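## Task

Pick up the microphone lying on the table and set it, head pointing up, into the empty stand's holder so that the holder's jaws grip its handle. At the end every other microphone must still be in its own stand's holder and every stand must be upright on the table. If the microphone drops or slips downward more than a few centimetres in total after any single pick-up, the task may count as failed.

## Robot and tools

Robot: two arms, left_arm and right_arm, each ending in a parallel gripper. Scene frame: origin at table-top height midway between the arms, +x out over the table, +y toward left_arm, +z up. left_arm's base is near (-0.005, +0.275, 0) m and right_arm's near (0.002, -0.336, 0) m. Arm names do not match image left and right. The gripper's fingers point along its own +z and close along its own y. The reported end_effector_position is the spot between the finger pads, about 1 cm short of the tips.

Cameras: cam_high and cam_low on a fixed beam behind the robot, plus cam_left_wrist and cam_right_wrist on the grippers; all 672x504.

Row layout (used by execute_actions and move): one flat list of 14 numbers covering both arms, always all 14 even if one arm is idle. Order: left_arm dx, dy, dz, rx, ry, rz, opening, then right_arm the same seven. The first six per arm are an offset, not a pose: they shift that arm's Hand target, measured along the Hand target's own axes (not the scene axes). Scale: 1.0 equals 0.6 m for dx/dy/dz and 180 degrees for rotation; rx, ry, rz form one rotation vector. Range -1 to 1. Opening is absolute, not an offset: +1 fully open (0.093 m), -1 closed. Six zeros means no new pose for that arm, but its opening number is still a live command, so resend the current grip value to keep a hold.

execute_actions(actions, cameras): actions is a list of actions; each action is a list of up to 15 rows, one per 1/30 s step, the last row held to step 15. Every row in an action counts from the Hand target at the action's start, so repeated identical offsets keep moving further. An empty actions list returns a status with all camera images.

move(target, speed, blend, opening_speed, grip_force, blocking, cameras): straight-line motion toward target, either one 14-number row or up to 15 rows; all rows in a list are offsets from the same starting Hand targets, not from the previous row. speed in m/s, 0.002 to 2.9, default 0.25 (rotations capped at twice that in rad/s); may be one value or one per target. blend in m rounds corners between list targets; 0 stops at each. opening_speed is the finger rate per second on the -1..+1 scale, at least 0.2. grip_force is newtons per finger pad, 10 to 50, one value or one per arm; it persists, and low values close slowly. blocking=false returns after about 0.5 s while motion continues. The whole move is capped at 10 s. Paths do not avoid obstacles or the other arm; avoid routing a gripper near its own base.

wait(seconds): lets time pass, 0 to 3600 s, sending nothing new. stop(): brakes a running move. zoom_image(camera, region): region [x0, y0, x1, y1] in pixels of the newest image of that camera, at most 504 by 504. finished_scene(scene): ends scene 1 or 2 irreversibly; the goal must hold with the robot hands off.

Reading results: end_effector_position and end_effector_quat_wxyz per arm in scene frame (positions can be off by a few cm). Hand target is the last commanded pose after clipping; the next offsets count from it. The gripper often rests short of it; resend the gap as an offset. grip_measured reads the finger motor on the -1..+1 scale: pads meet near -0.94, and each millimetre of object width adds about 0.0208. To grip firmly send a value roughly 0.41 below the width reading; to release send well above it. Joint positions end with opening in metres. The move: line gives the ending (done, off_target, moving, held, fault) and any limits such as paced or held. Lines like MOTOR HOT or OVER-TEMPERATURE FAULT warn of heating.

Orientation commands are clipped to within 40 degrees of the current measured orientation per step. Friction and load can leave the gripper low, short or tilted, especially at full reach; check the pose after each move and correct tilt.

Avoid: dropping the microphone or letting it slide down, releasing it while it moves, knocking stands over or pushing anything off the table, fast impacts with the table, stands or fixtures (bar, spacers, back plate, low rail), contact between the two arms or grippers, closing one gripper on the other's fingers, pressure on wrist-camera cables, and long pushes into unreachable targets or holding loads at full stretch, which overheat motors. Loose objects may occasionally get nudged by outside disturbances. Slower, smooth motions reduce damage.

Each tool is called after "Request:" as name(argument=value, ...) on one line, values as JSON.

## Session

Request:
execute_actions(actions=[])

Request:
zoom_image(camera="cam_high", region=[140, 160, 560, 420])

Scene clock: 0.00 s.
left_arm: end_effector_position=(+0.1931, +0.3622, +0.1965) grip_measured=+1.000 end_effector_quat_wxyz=(+0.532, +0.005, +0.815, +0.230) | right_arm: end_effector_position=(+0.3168, -0.3625, +0.1497) grip_measured=+1.000 end_effector_quat_wxyz=(+0.657, +0.051, +0.750, +0.062)
Joint positions: left_arm=[0.447 0.192 0.417 -0.556 0.029 0.429 0.093] | right_arm=[-0.235 1.043 0.093 0.813 -0.231 0.129 0.093]
Joint velocities: within noise
Joint torques (N m): no reading
Motor temperatures (°C): left_arm=[33 36 36 34 31 33 30] | right_arm=[32 48 44 32 31 32 31]
Heat: left arm: 36 °C; right arm: 48 °C.
Hand target: left_arm +0.1938, +0.3618, +0.2028; +0.539, +0.005, +0.810, +0.231 | right_arm +0.3197, -0.3622, +0.1613; +0.671, +0.044, +0.738, +0.061
Tool commands: left_gripper/opening=+1.0 right_gripper/opening=+1.0

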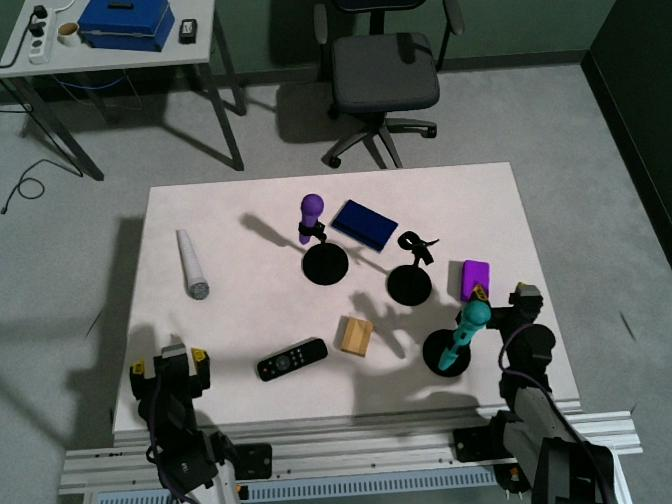

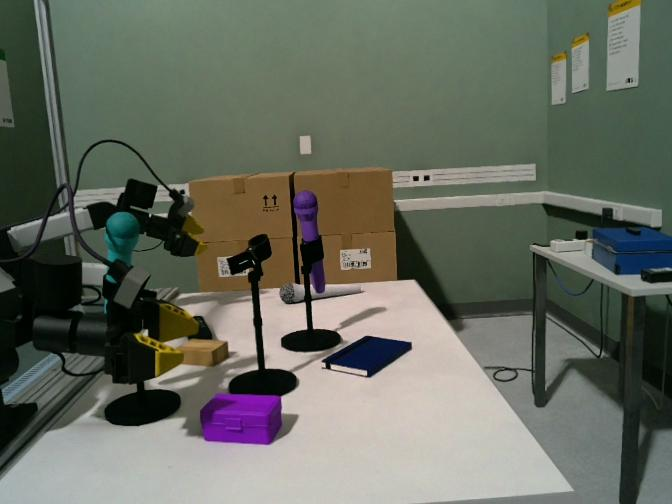

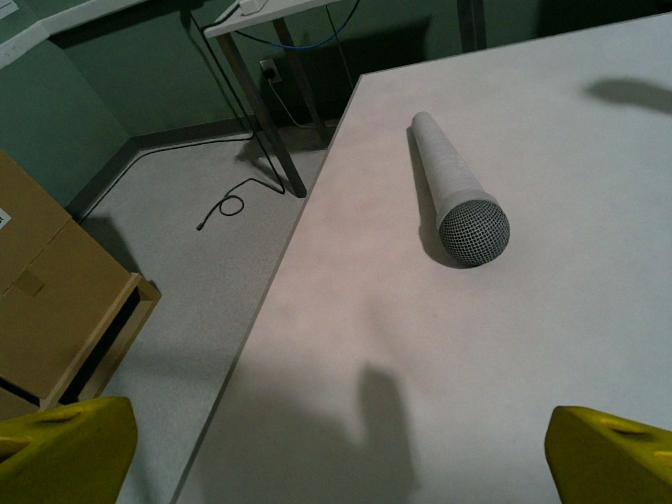

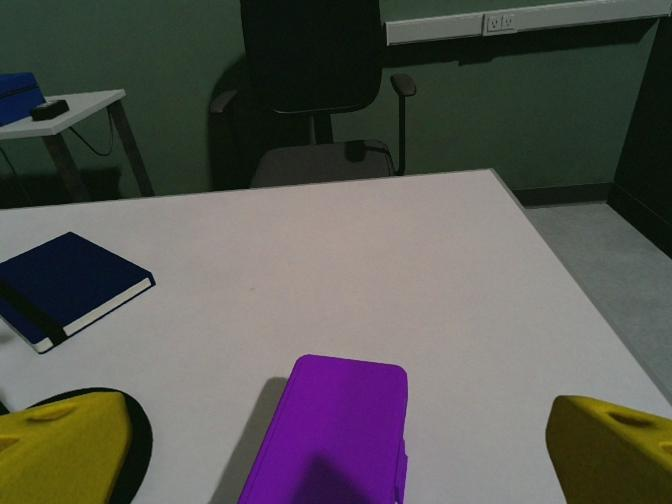

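Scaled by 1.200.

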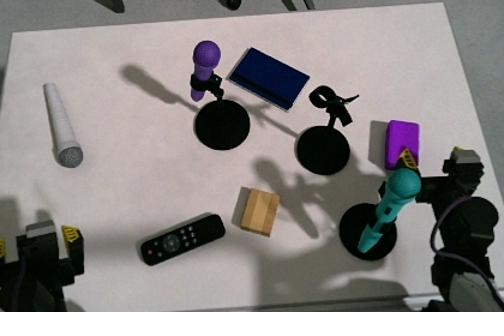

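Request:
zoom_image(camera="cam_high", region=[370, 215, 460, 315])

Request:
zoom_image(camera="cam_low", region=[210, 170, 350, 310])

Request:
zoom_image(camera="cam_high", region=[270, 180, 370, 290])

Scaled by 5.040.

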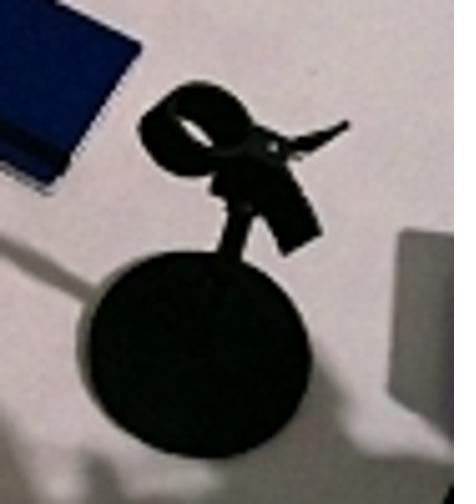

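Scaled by 3.600.

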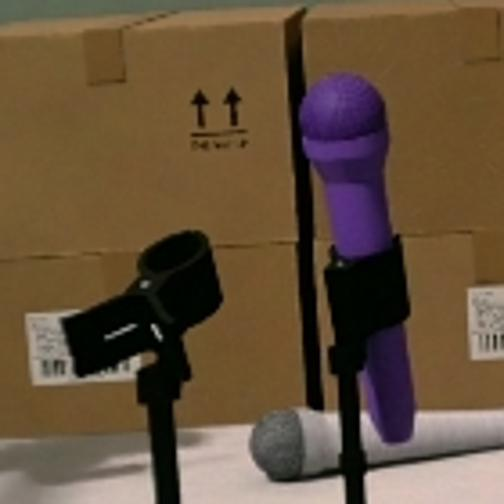

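Scaled by 4.582.

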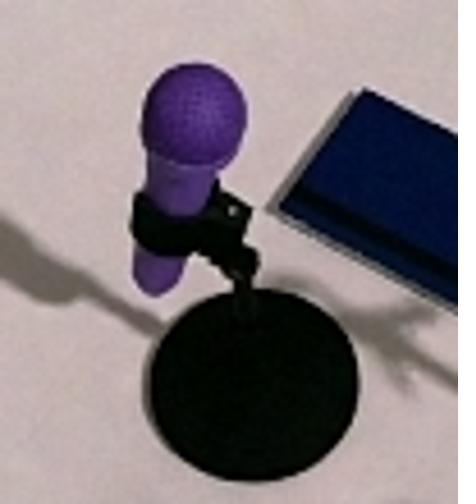

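Request:
move(target=[-0.073,-0.149,0.343,0.088,0.392,-0.104,1,0,0,0,0,0,0,1], speed=0.4, cameras=["cam_high","cam_left_wrist"])

Scene clock: 48.30 s.
left_arm: end_effector_position=(+0.4111, +0.3454, +0.1418) grip_measured=+1.000 end_effector_quat_wxyz=(-0.001, -0.172, +0.985, +0.003) | right_arm: end_effector_position=(+0.3168, -0.3624, +0.1493) grip_measured=+1.000 end_effector_quat_wxyz=(+0.656, +0.051, +0.750, +0.062)
Joint positions: left_arm=[0.174 2.203 2.204 -1.57 -0.011 -0.185 0.093] | right_arm=[-0.235 1.043 0.093 0.812 -0.231 0.129 0.093]
Joint torques (N m): left_arm=[1.05 -13.22 8.62 0.08 0.07 -0.03] | right_arm=[0.28 -1.8 6.22 2.55 -0.07 -0.09]
Motor temperatures (°C): left_arm=[33 38 43 42 31 33 30] | right_arm=[32 47 47 40 31 32 31]
Heat: left arm: 43 °C; right arm: 47 °C.
Hand target: left_arm +0.4139, +0.3465, +0.1429; -0.001, -0.182, +0.983, +0.000 | right_arm +0.3197, -0.3622, +0.1613; +0.671, +0.044, +0.738, +0.061
Off the commanded pose: left_arm 0.003 m, 1 deg | right_arm 0.012 m, 2 deg.
joint sent to its limit (left arm) — joint 4 (wrist pitch), lower limit. The joint targets still meet the commanded pose.
move: done

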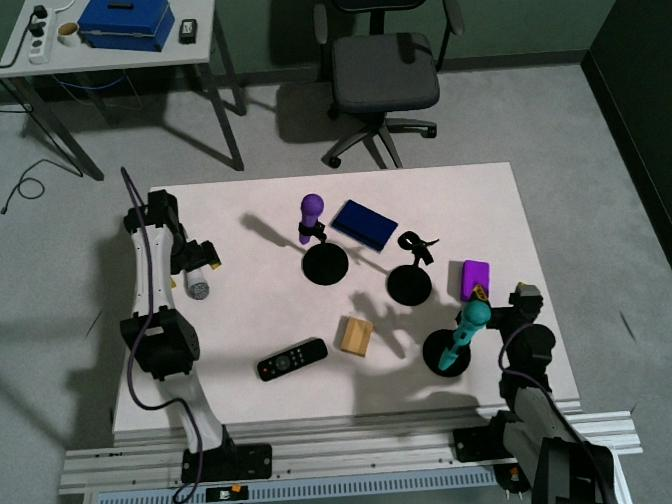

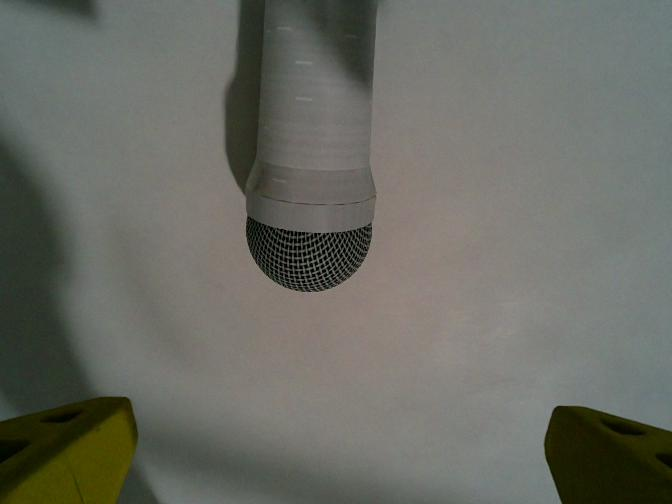

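Request:
move(target=[[-0.07,0.013,0.06,0,0,0,1,0,0,0,0,0,0,1],[-0.073,0.013,0.18,0,0,0,1,0,0,0,0,0,0,1]], blend=[0.01,0], speed=0.2, cameras=["cam_left_wrist"])

Scene clock: 60.90 s.
left_arm: end_effector_position=(+0.4483, +0.3693, +0.0367) grip_measured=+1.000 end_effector_quat_wxyz=(-0.008, -0.186, +0.983, +0.002) | right_arm: end_effector_position=(+0.3168, -0.3624, +0.1493) grip_measured=+1.000 end_effector_quat_wxyz=(+0.656, +0.051, +0.750, +0.062)
Joint positions: left_arm=[0.214 2.395 2.11 -1.298 -0.008 -0.172 0.093] | right_arm=[-0.235 1.043 0.093 0.812 -0.231 0.129 0.093]
Joint torques (N m): left_arm=[0.65 -15.91 6.43 0.34 0.04 0.28] | right_arm=[0.32 -1.68 6.2 2.51 -0.07 -0.09]
Motor temperatures (°C): left_arm=[33 45 42 39 31 33 30] | right_arm=[32 47 47 41 31 32 31]
Heat: left arm: 45 °C; right arm: 47 °C.
Hand target: left_arm +0.4517, +0.3696, +0.0349; -0.001, -0.182, +0.983, +0.000 | right_arm +0.3197, -0.3622, +0.1613; +0.671, +0.044, +0.738, +0.061
Off the commanded pose: left_arm 0.004 m, 1 deg | right_arm 0.012 m, 2 deg.
move: done

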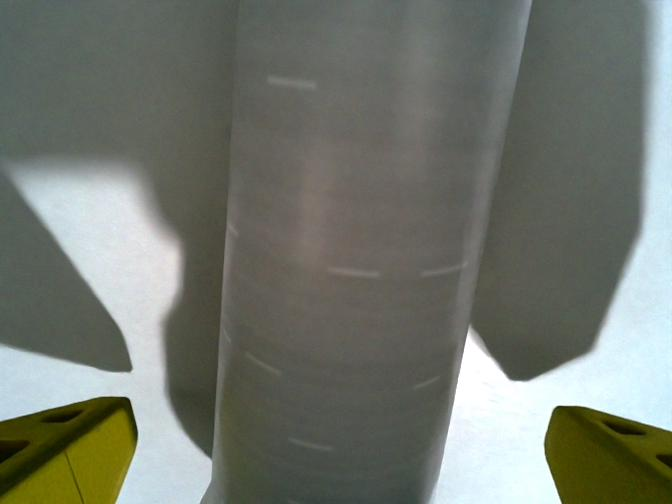

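Request:
move(target=[[0,0,0.02,0,0,0,1,0,0,0,0,0,0,1],[0,0,0.02,0,0,0,-0.9,0,0,0,0,0,0,1]], opening_speed=1.5, speed=0.1)

Request:
move(target=[[0,0,-0.2,0,0,0,-0.9,0,0,0,0,0,0,1],[0.17,-0.202,-0.2,0,0,-0.439,-0.9,0,0,0,0,0,0,1]], blend=[0.03,0], speed=0.35, cameras=["cam_high","cam_low","cam_left_wrist"])

Scene clock: 79.83 s.
left_arm: end_effector_position=(+0.4489, +0.3694, +0.0268) grip_measured=-0.033 end_effector_quat_wxyz=(-0.005, -0.187, +0.982, +0.002) | right_arm: end_effector_position=(+0.3168, -0.3624, +0.1493) grip_measured=+1.000 end_effector_quat_wxyz=(+0.656, +0.051, +0.750, +0.062)
Joint positions: left_arm=[0.214 2.395 2.071 -1.254 -0.008 -0.174 0.044] | right_arm=[-0.235 1.043 0.093 0.812 -0.231 0.129 0.093]
Joint torques (N m): left_arm=[0.68 -15.36 6.46 0.37 0.06 0.23] | right_arm=[0.38 -1.74 6.2 2.47 -0.05 -0.07]
Motor temperatures (°C): left_arm=[33 58 41 37 31 33 30] | right_arm=[32 47 47 42 31 32 31]
Heat: left arm: 58 °C; right arm: 47 °C.
Hand target: left_arm +0.4518, +0.3696, +0.0230; -0.001, -0.182, +0.983, +0.000 | right_arm +0.3197, -0.3622, +0.1613; +0.671, +0.044, +0.738, +0.061
Off the commanded pose: left_arm 0.005 m, 1 deg | right_arm 0.012 m, 2 deg.
move: done

Scene clock: 83.33 s.
left_arm: end_effector_position=(+0.4022, +0.2183, +0.1205) grip_measured=-0.044 end_effector_quat_wxyz=(+0.020, +0.761, -0.649, -0.019) | right_arm: end_effector_position=(+0.3168, -0.3624, +0.1493) grip_measured=+1.000 end_effector_quat_wxyz=(+0.656, +0.051, +0.750, +0.062)
Joint positions: left_arm=[-0.124 2.192 2.095 -1.525 0.008 -1.866 0.043] | right_arm=[-0.235 1.043 0.093 0.812 -0.231 0.129 0.093]
Joint torques (N m): left_arm=[0.25 -19.78 6.58 -0.06 -0.15 0] | right_arm=[0.25 -1.59 6.3 2.52 -0.07 -0.11]
Motor temperatures (°C): left_arm=[33 60 41 37 31 33 30] | right_arm=[32 47 48 42 31 32 31]
Heat: left arm: 60 °C; right arm: 48 °C.
Hand target: left_arm +0.4001, +0.2198, +0.1431; +0.000, +0.766, -0.643, -0.001 | right_arm +0.3197, -0.3622, +0.1613; +0.671, +0.044, +0.738, +0.061
Off the commanded pose: left_arm 0.023 m, 3 deg | right_arm 0.012 m, 2 deg.
move: off_target (left_arm)

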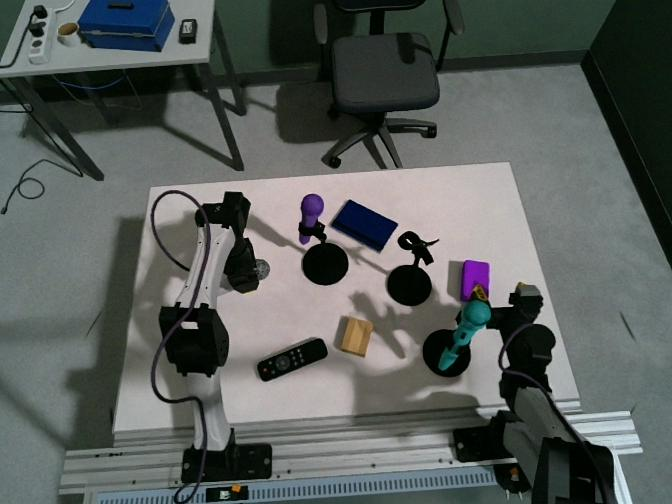

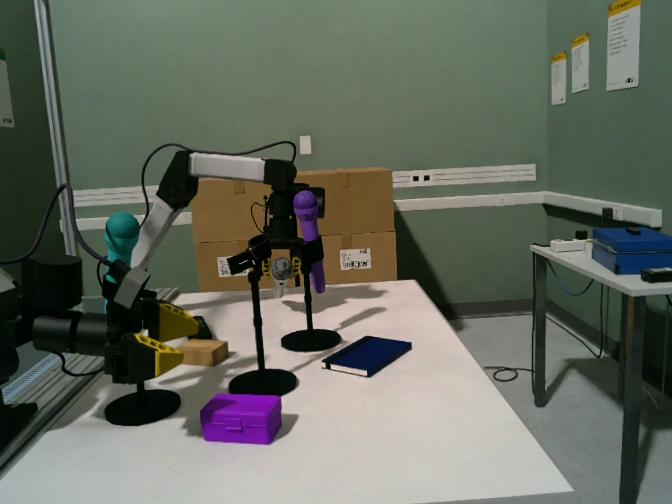

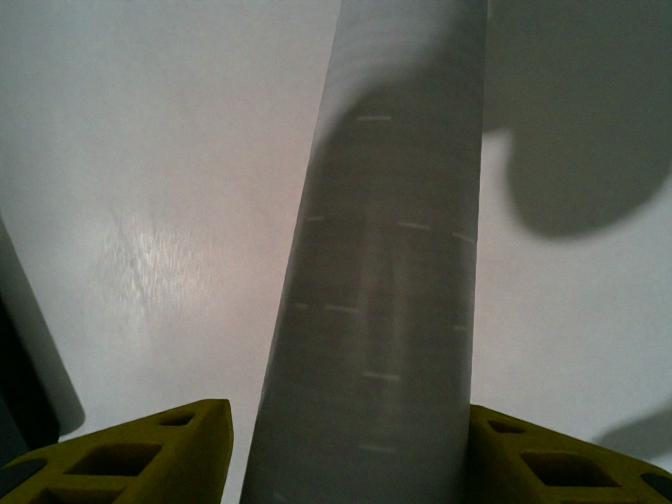

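Request:
move(target=[[0,0,0.155,0,0,0,-0.9,0,0,0,0,0,0,1],[0,0,0.155,0,0,0,1,0,0,0,0,0,0,1],[0,0,-0.03,0,0,0,1,0,0,0,0,0,0,1],[0,0,-0.03,0,0,0.98,1,0,0,0,0,0,0,1]], blend=[0,0,0.01,0], speed=[0.08,0.1,0.2,0.8], cameras=["cam_high","cam_low","cam_left_wrist"])

Scene clock: 99.57 s.
left_arm: end_effector_position=(+0.4006, +0.2213, +0.1515) grip_measured=+1.000 end_effector_quat_wxyz=(-0.001, +0.611, +0.791, +0.003) | right_arm: end_effector_position=(+0.3168, -0.3624, +0.1493) grip_measured=+1.000 end_effector_quat_wxyz=(+0.656, +0.051, +0.750, +0.062)
Joint positions: left_arm=[-0.126 2.144 2.146 -1.57 -0.011 1.177 0.093] | right_arm=[-0.235 1.043 0.093 0.812 -0.231 0.129 0.093]
Joint torques (N m): left_arm=[0.53 -15.5 7.83 0.04 0.12 0.25] | right_arm=[0.23 -1.65 6.28 2.5 -0.06 -0.16]
Motor temperatures (°C): left_arm=[33 65 42 36 31 33 31] | right_arm=[32 46 48 42 31 32 31]
Heat: left arm: 65 °C; right arm: 48 °C.
Hand target: left_arm +0.4002, +0.2198, +0.1609; -0.001, +0.618, +0.786, -0.001 | right_arm +0.3197, -0.3622, +0.1613; +0.671, +0.044, +0.738, +0.061
Off the commanded pose: left_arm 0.010 m, 1 deg | right_arm 0.012 m, 2 deg.
joint sent to its limit (left arm) — joint 4 (wrist pitch), lower limit. The joint targets still meet the commanded pose.
move: done; target 2's new opening was sent with left_arm's hand 0.013 m and 3 deg from that target

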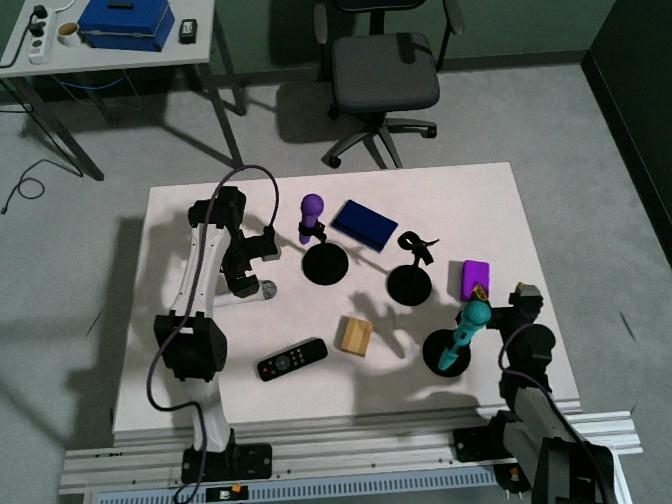

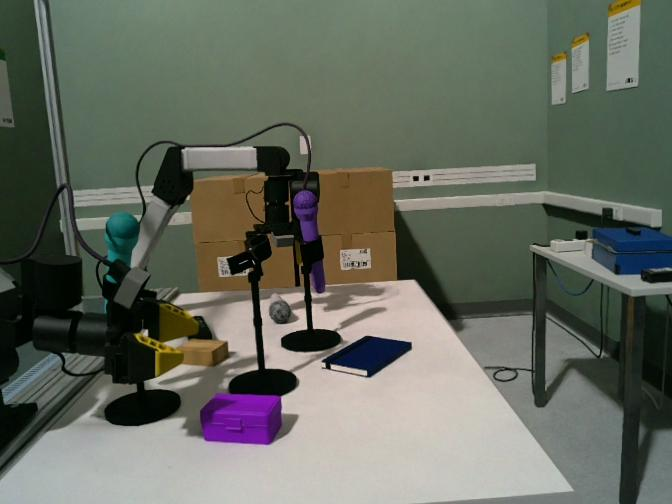

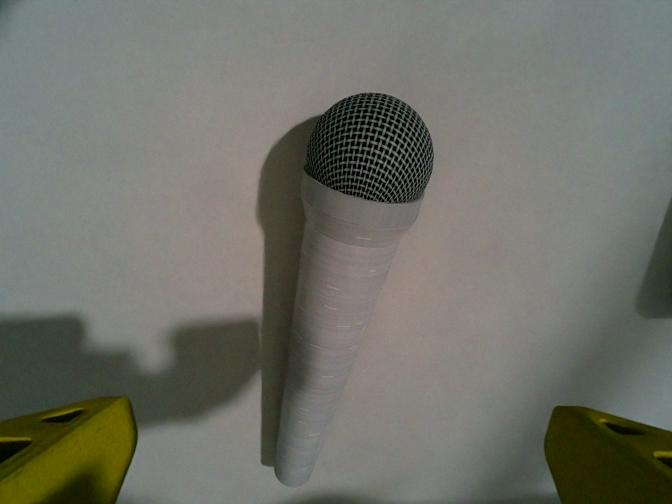

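Request:
move(target=[[-0.023,-0.005,0.1,0,0,0.067,1,0,0,0,0,0,0,1],[-0.023,-0.005,0.222,0,0,0.067,1,0,0,0,0,0,0,1]], blend=[0.01,0], speed=0.18, cameras=["cam_left_wrist"])

Scene clock: 112.87 s.
left_arm: end_effector_position=(+0.3985, +0.2089, +0.0324) grip_measured=+1.000 end_effector_quat_wxyz=(-0.004, +0.690, +0.724, +0.001) | right_arm: end_effector_position=(+0.3168, -0.3624, +0.1493) grip_measured=+1.000 end_effector_quat_wxyz=(+0.656, +0.051, +0.750, +0.062)
Joint positions: left_arm=[-0.155 2.15 1.678 -1.103 -0.011 1.355 0.093] | right_arm=[-0.235 1.043 0.093 0.812 -0.231 0.129 0.093]
Joint torques (N m): left_arm=[0.18 -12.77 6.12 0.3 0.1 0.22] | right_arm=[0.29 -1.8 6.24 2.52 -0.06 -0.12]
Motor temperatures (°C): left_arm=[33 64 42 35 31 33 31] | right_arm=[32 46 48 43 31 32 30]
Heat: left arm: 64 °C; right arm: 48 °C.
Hand target: left_arm +0.4003, +0.2057, +0.0279; +0.000, +0.698, +0.717, -0.001 | right_arm +0.3197, -0.3622, +0.1613; +0.671, +0.044, +0.738, +0.061
Off the commanded pose: left_arm 0.006 m, 1 deg | right_arm 0.012 m, 2 deg.
move: done

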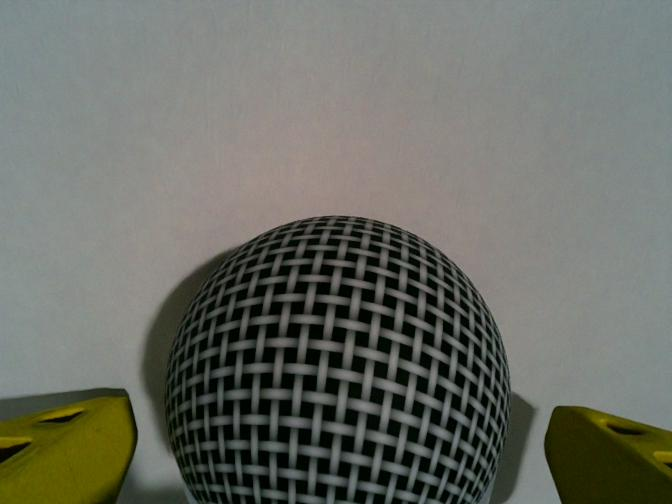

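Request:
move(target=[[0.008,0,0.012,0,0,0,1,0,0,0,0,0,0,1],[0.008,0,0.012,0,0,0,-1,0,0,0,0,0,0,1]], opening_speed=1.5, speed=0.1)

Request:
move(target=[[0,0,-0.25,0,0,0,-1,0,0,0,0,0,0,1],[-0.088,-0.219,-0.703,-0.244,-0.508,-0.103,-1,0,0,0,0,0,0,1],[-0.59,-0.125,-0.698,-0.244,-0.508,-0.103,-1,0,0,0,0,0,0,1]], blend=[0.03,0.04,0], speed=[0.2,0.4,0.25], cameras=["all"])

Scene clock: 146.43 s.
left_arm: end_effector_position=(+0.3987, +0.2096, +0.0268) grip_measured=-0.042 end_effector_quat_wxyz=(-0.002, +0.694, +0.720, +0.002) | right_arm: end_effector_position=(+0.3168, -0.3624, +0.1493) grip_measured=+1.000 end_effector_quat_wxyz=(+0.656, +0.051, +0.750, +0.062)
Joint positions: left_arm=[-0.153 2.15 1.655 -1.074 -0.011 1.368 0.043] | right_arm=[-0.235 1.043 0.093 0.812 -0.231 0.129 0.093]
Joint torques (N m): left_arm=[1.02 -12.46 6.17 0.34 0.07 0.28] | right_arm=[0.17 -1.69 6.23 2.56 -0.07 -0.11]
Motor temperatures (°C): left_arm=[33 59 40 34 31 33 31] | right_arm=[32 46 48 43 31 32 30]
Heat: left arm: 59 °C; right arm: 48 °C.
Hand target: left_arm +0.4001, +0.2106, +0.0207; -0.001, +0.697, +0.717, -0.001 | right_arm +0.3197, -0.3622, +0.1613; +0.671, +0.044, +0.738, +0.061
Off the commanded pose: left_arm 0.006 m, 1 deg | right_arm 0.012 m, 2 deg.
move: done

Scene clock: 151.90 s.
left_arm: end_effector_position=(+0.3324, -0.1468, +0.3844) grip_measured=-0.042 end_effector_quat_wxyz=(+0.673, +0.369, +0.596, -0.234) | right_arm: end_effector_position=(+0.3168, -0.3624, +0.1493) grip_measured=+1.000 end_effector_quat_wxyz=(+0.656, +0.051, +0.750, +0.062)
Joint positions: left_arm=[-0.892 1.671 1.449 0.236 -0.015 0.225 0.043] | right_arm=[-0.235 1.043 0.093 0.812 -0.231 0.129 0.093]
Joint torques (N m): left_arm=[1.02 -11.25 13.24 3.78 -0.15 0.21] | right_arm=[0.29 -1.52 6.22 2.55 -0.07 -0.08]
Motor temperatures (°C): left_arm=[33 58 41 37 31 33 31] | right_arm=[32 46 48 44 31 32 30]
Heat: left arm: 58 °C; right arm: 48 °C.
Hand target: left_arm +0.3354, -0.1454, +0.4395; +0.730, +0.333, +0.544, -0.246 | right_arm +0.3197, -0.3622, +0.1613; +0.671, +0.044, +0.738, +0.061
Off the commanded pose: left_arm 0.055 m, 10 deg | right_arm 0.012 m, 2 deg.
move: off_target (left_arm)

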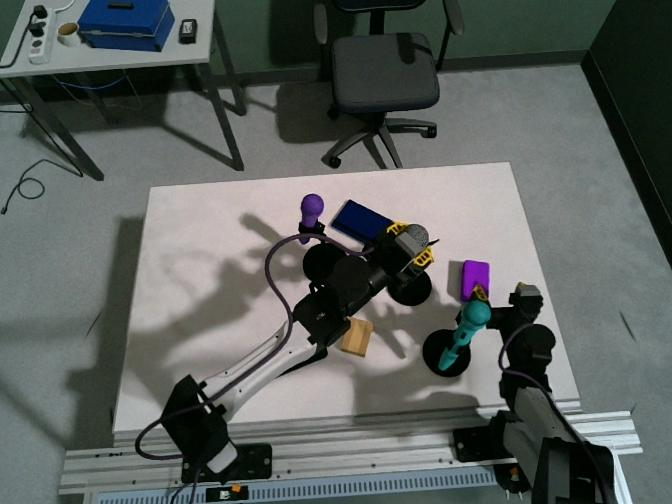

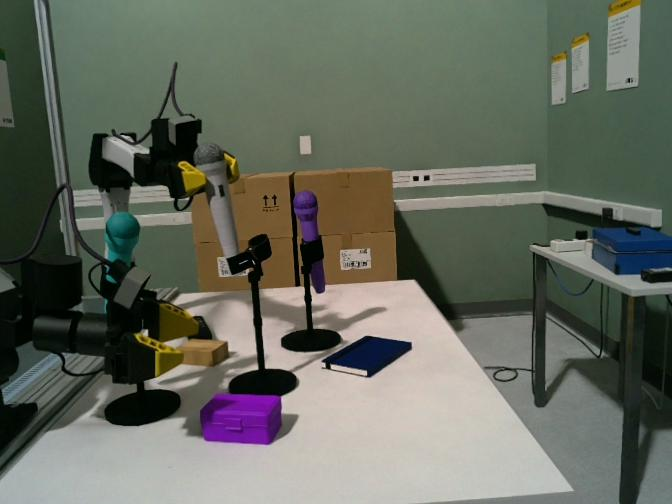

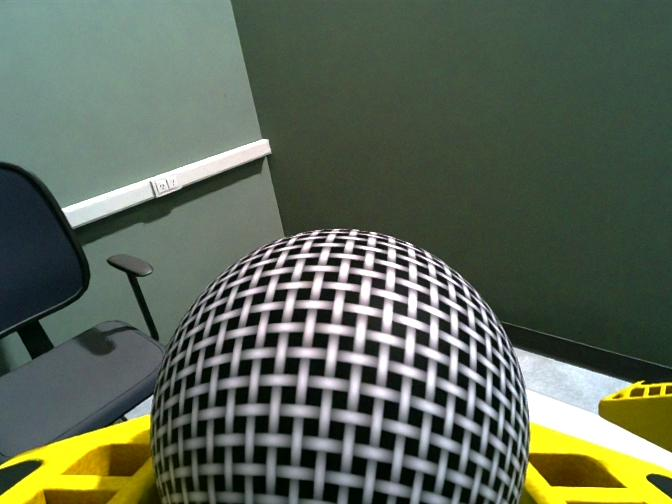

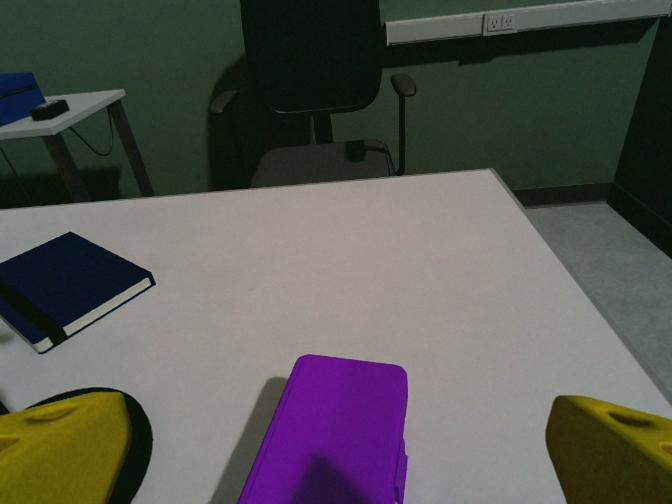

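Request:
move(target=[[-0.096,0.022,0.019,0,0,0,-1,-0.348,-0.067,0,0,0,0,1],[-0.096,0.022,0.019,0,0,0,-1,-0.335,-0.062,-0.117,-0.228,0.095,-0.097,1]], blend=[0.02,0], speed=0.3, cameras=["cam_high","cam_low","cam_right_wrist"])

Request:
zoom_image(camera="cam_low", region=[170, 130, 330, 310])

Scene clock: 187.03 s.
left_arm: end_effector_position=(+0.3372, -0.1517, +0.4714) grip_measured=-0.042 end_effector_quat_wxyz=(+0.706, +0.348, +0.565, -0.246) | right_arm: end_effector_position=(+0.2698, -0.4320, +0.3552) grip_measured=+1.000 end_effector_quat_wxyz=(+0.569, -0.238, +0.771, +0.158)
Joint positions: left_arm=[-0.892 1.741 1.779 0.078 -0.017 0.225 0.043] | right_arm=[-0.965 1.421 1.589 -1.545 -1.254 -1.395 0.093]
Joint torques (N m): left_arm=[0.88 -11.92 12.18 2.58 -0.16 0.29] | right_arm=[0.9 -3.26 6.79 0.42 -0.53 -0.32]
Motor temperatures (°C): left_arm=[33 58 50 47 31 33 33] | right_arm=[32 45 49 43 31 32 30]
Heat: left arm: 58 °C; right arm: 49 °C.
Hand target: left_arm +0.3355, -0.1455, +0.4997; +0.730, +0.333, +0.544, -0.246 | right_arm +0.2700, -0.4309, +0.3602; +0.531, -0.311, +0.757, +0.220
Off the commanded pose: left_arm 0.029 m, 4 deg | right_arm 0.005 m, 12 deg.
joint sent to its limit (right arm) — joint 4 (wrist pitch), lower limit. The joint targets are off in orientation, not in position.
move: off_target (left_arm, right_arm)

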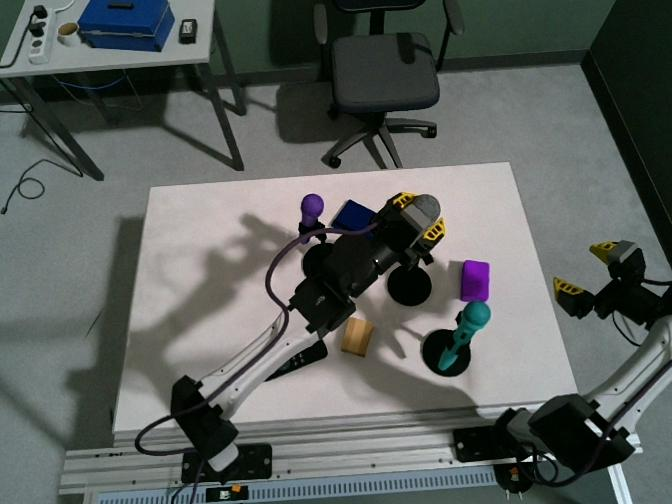

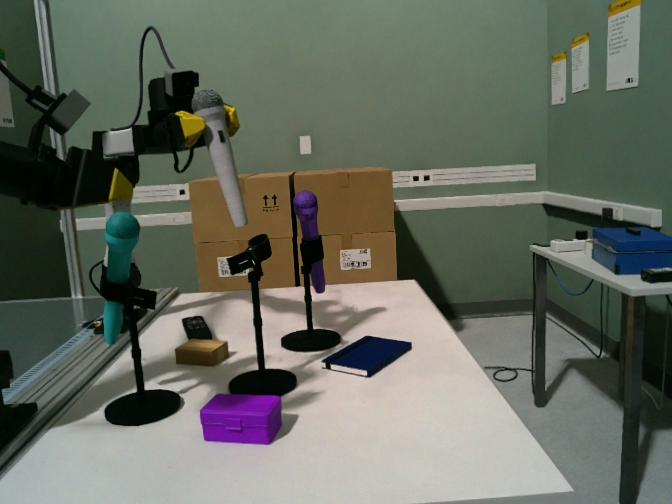

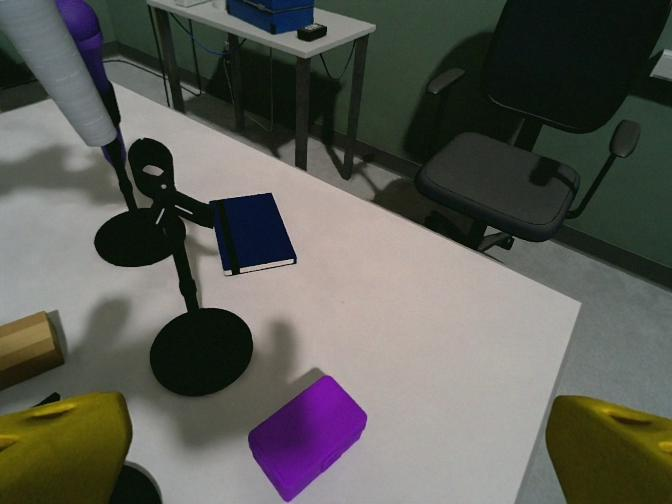

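Scaled by 2.800.

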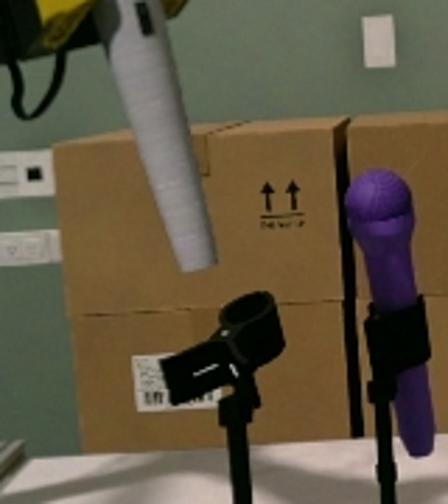

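Request:
zoom_image(camera="cam_right_wrist", region=[30, 60, 230, 220])

Request:
zoom_image(camera="cam_low", region=[220, 205, 290, 285])

Scaled by 2.520.

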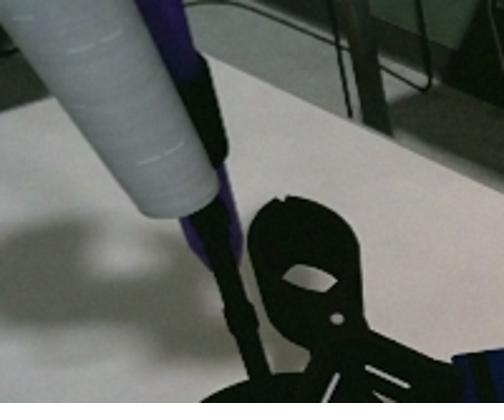

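Scaled by 6.300.

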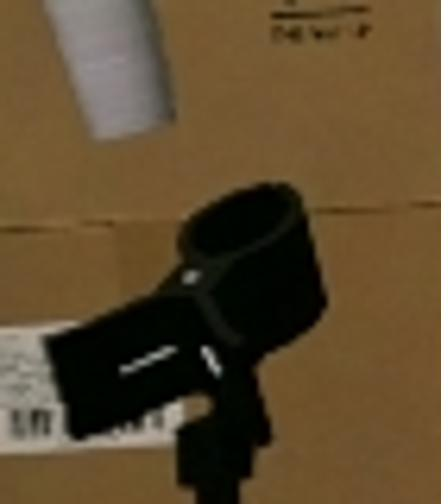

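Request:
move(target=[0.003,-0.075,0.098,0.022,0.041,0.061,-1,0,0,0,0,0,0,1], speed=0.12, cameras=["cam_high","cam_low","cam_right_wrist"])

Request:
zoom_image(camera="cam_low", region=[190, 140, 320, 290])

Request:
zoom_image(camera="cam_right_wrist", region=[50, 40, 250, 240])

Scene clock: 237.57 s.
left_arm: end_effector_position=(+0.3465, -0.2235, +0.4729) grip_measured=-0.042 end_effector_quat_wxyz=(+0.679, +0.434, +0.567, -0.169) | right_arm: end_effector_position=(+0.2697, -0.4321, +0.3549) grip_measured=+1.000 end_effector_quat_wxyz=(+0.569, -0.238, +0.771, +0.158)
Joint positions: left_arm=[-0.972 2.128 2.478 -0.373 -0.087 0.412 0.043] | right_arm=[-0.965 1.421 1.589 -1.545 -1.252 -1.395 0.093]
Joint torques (N m): left_arm=[0.03 -15.15 11.3 2.57 -0.15 0.23] | right_arm=[1.07 -3.21 6.83 0.44 -0.54 -0.32]
Motor temperatures (°C): left_arm=[33 56 51 47 31 33 34] | right_arm=[32 45 51 36 32 32 30]
Heat: left arm: 56 °C; right arm: 51 °C.
Hand target: left_arm +0.3408, -0.2193, +0.4992; +0.702, +0.423, +0.547, -0.172 | right_arm +0.2700, -0.4309, +0.3602; +0.531, -0.311, +0.757, +0.220
Off the commanded pose: left_arm 0.027 m, 4 deg | right_arm 0.005 m, 12 deg.
joint sent to its limit (right arm) — joint 4 (wrist pitch), lower limit. The joint targets are off in orientation, not in position.
move: off_target (left_arm)

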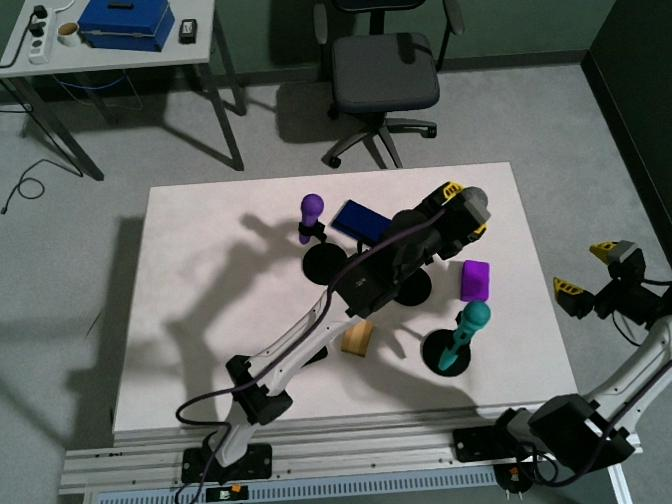

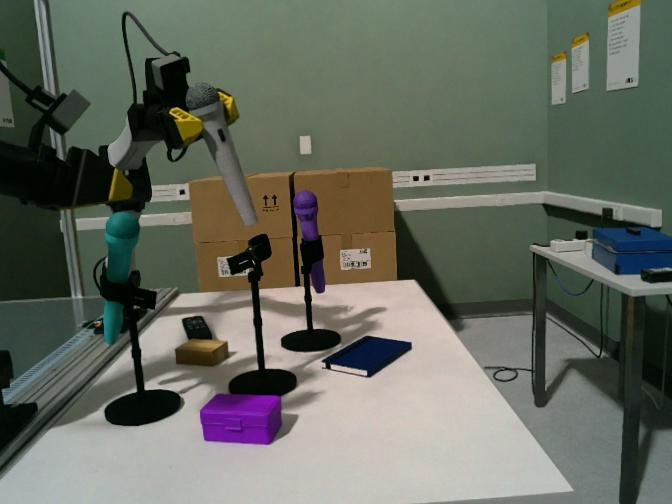

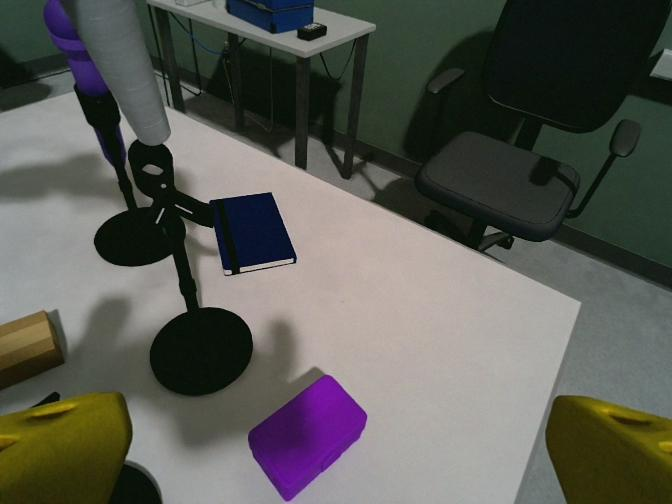

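Scaled by 3.360.

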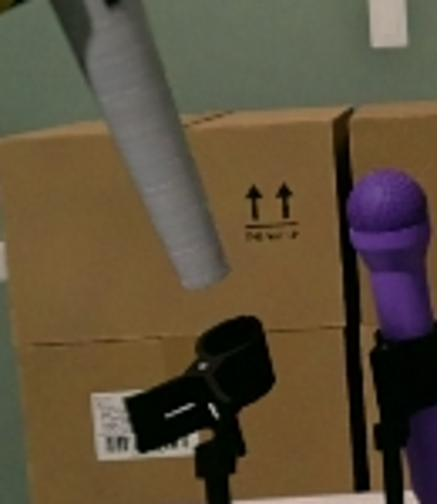

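Scaled by 2.520.

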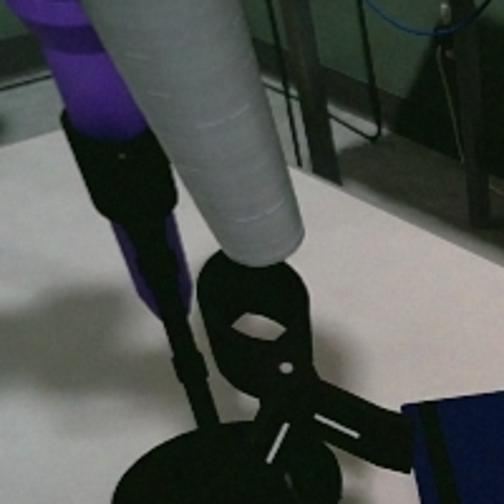

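Request:
move(target=[0.054,0.011,-0.019,0,0,0,-1,0,0,0,0,0,0,1], speed=0.06, cameras=["cam_low","cam_right_wrist"])

Request:
zoom_image(camera="cam_low", region=[200, 160, 310, 290])

Request:
zoom_image(camera="cam_right_wrist", region=[50, 60, 230, 240])

Scene clock: 260.57 s.
left_arm: end_effector_position=(+0.3521, -0.2118, +0.4325) grip_measured=-0.042 end_effector_quat_wxyz=(+0.664, +0.449, +0.575, -0.164) | right_arm: end_effector_position=(+0.2697, -0.4321, +0.3549) grip_measured=+1.000 end_effector_quat_wxyz=(+0.569, -0.238, +0.771, +0.158)
Joint positions: left_arm=[-0.943 1.996 2.139 -0.209 -0.049 0.423 0.043] | right_arm=[-0.965 1.421 1.589 -1.545 -1.252 -1.395 0.093]
Joint torques (N m): left_arm=[1.16 -17.96 7.94 3.22 0.01 0.23] | right_arm=[0.83 -3.17 6.89 0.42 -0.53 -0.28]
Motor temperatures (°C): left_arm=[33 61 51 49 31 33 34] | right_arm=[32 44 52 35 32 32 30]
Heat: left arm: 61 °C; right arm: 52 °C.
Hand target: left_arm +0.3496, -0.1994, +0.4716; +0.702, +0.423, +0.547, -0.171 | right_arm +0.2700, -0.4309, +0.3602; +0.531, -0.311, +0.757, +0.220
Off the commanded pose: left_arm 0.041 m, 6 deg | right_arm 0.005 m, 12 deg.
joint sent to its limit (right arm) — joint 4 (wrist pitch), lower limit. The joint targets are off in orientation, not in position.
move: off_target (left_arm)

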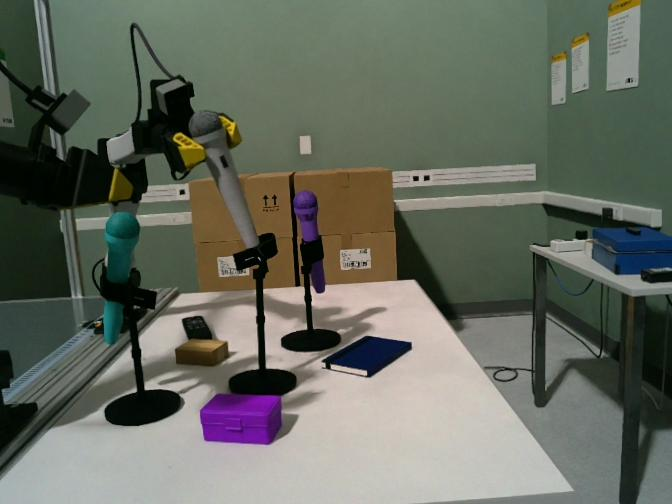

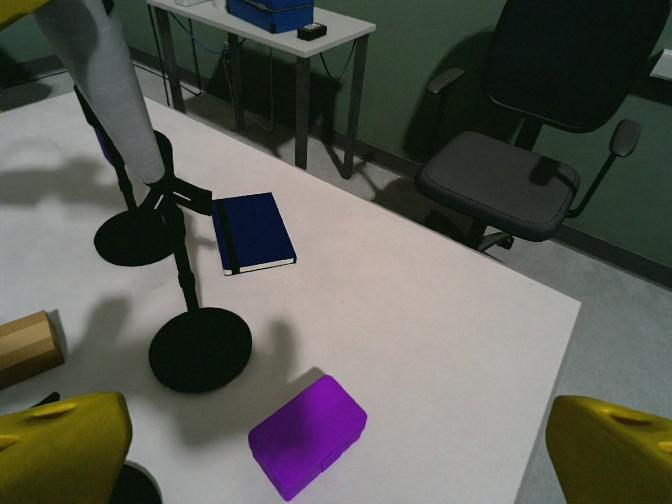

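Scaled by 3.877.

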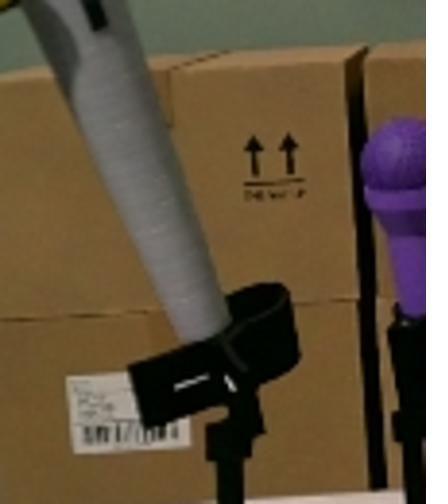

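Scaled by 2.800.

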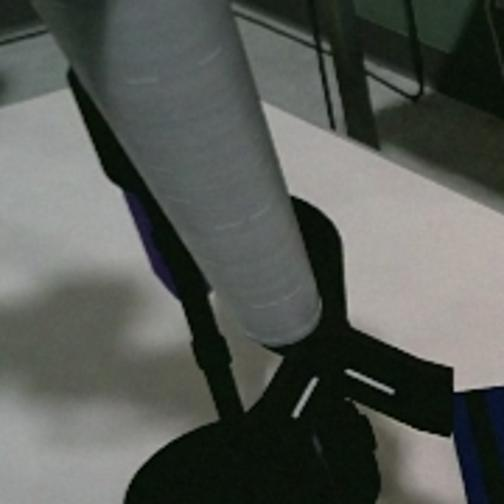

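Request:
move(target=[-0.06,0,0,0,0,0,-1,0,0,0,0,0,0,1], speed=0.1, cameras=["cam_low","cam_right_wrist"])

Request:
zoom_image(camera="cam_low", region=[200, 160, 310, 290])

Request:
zoom_image(camera="cam_right_wrist", region=[50, 60, 230, 240])

Scene clock: 271.40 s.
left_arm: end_effector_position=(+0.3434, -0.2124, +0.4786) grip_measured=-0.042 end_effector_quat_wxyz=(+0.680, +0.438, +0.565, -0.165) | right_arm: end_effector_position=(+0.2697, -0.4321, +0.3549) grip_measured=+1.000 end_effector_quat_wxyz=(+0.569, -0.238, +0.771, +0.158)
Joint positions: left_arm=[-0.964 2.078 2.424 -0.37 -0.078 0.426 0.043] | right_arm=[-0.965 1.421 1.589 -1.545 -1.252 -1.395 0.093]
Joint torques (N m): left_arm=[0.34 -15.53 10.06 2.57 -0.13 0.09] | right_arm=[1.25 -3.17 6.75 0.39 -0.48 -0.28]
Motor temperatures (°C): left_arm=[33 70 50 51 31 33 34] | right_arm=[32 44 52 34 32 32 30]
Heat: left arm: 70 °C; right arm: 52 °C.
Hand target: left_arm +0.3372, -0.2073, +0.5046; +0.702, +0.423, +0.547, -0.171 | right_arm +0.2700, -0.4309, +0.3602; +0.531, -0.311, +0.757, +0.220
Off the commanded pose: left_arm 0.027 m, 4 deg | right_arm 0.005 m, 12 deg.
joint sent to its limit (right arm) — joint 4 (wrist pitch), lower limit. The joint targets are off in orientation, not in position.
move: off_target (left_arm)

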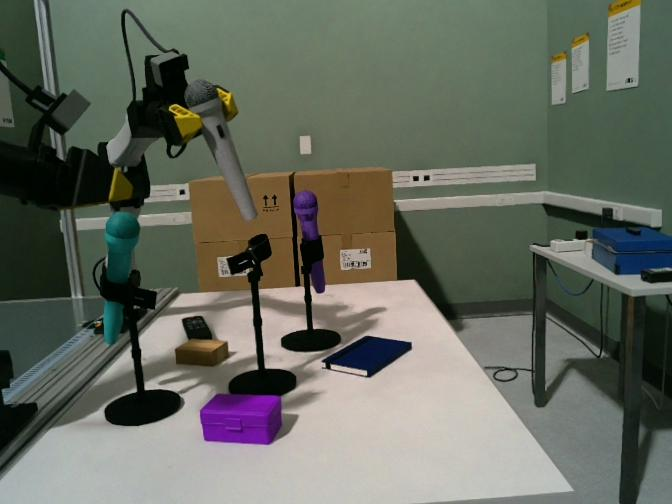

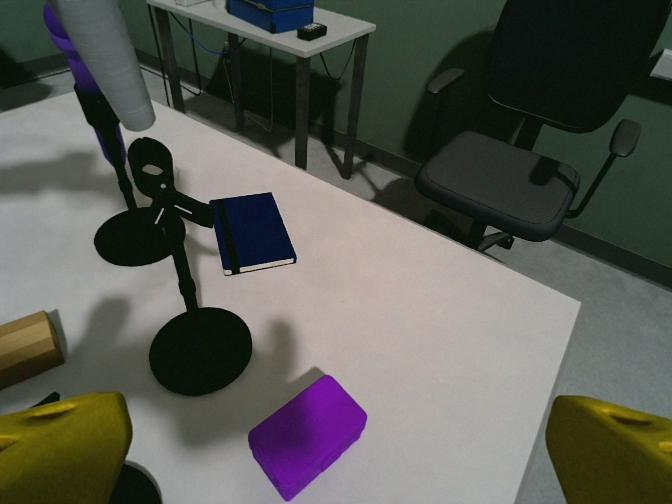

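Scaled by 3.877.

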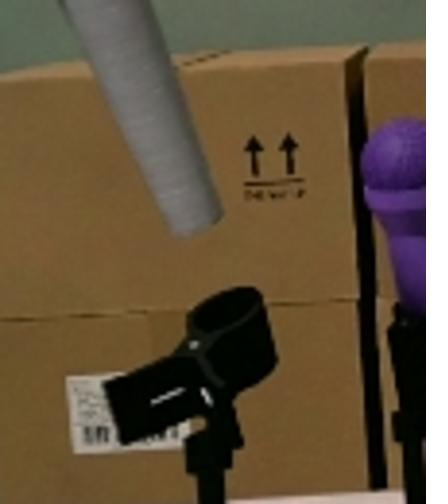

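Scaled by 2.800.

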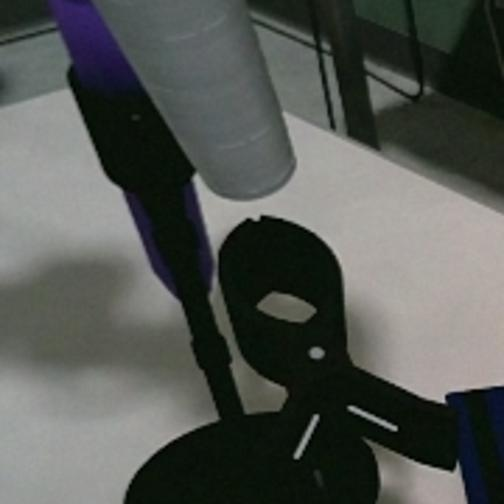

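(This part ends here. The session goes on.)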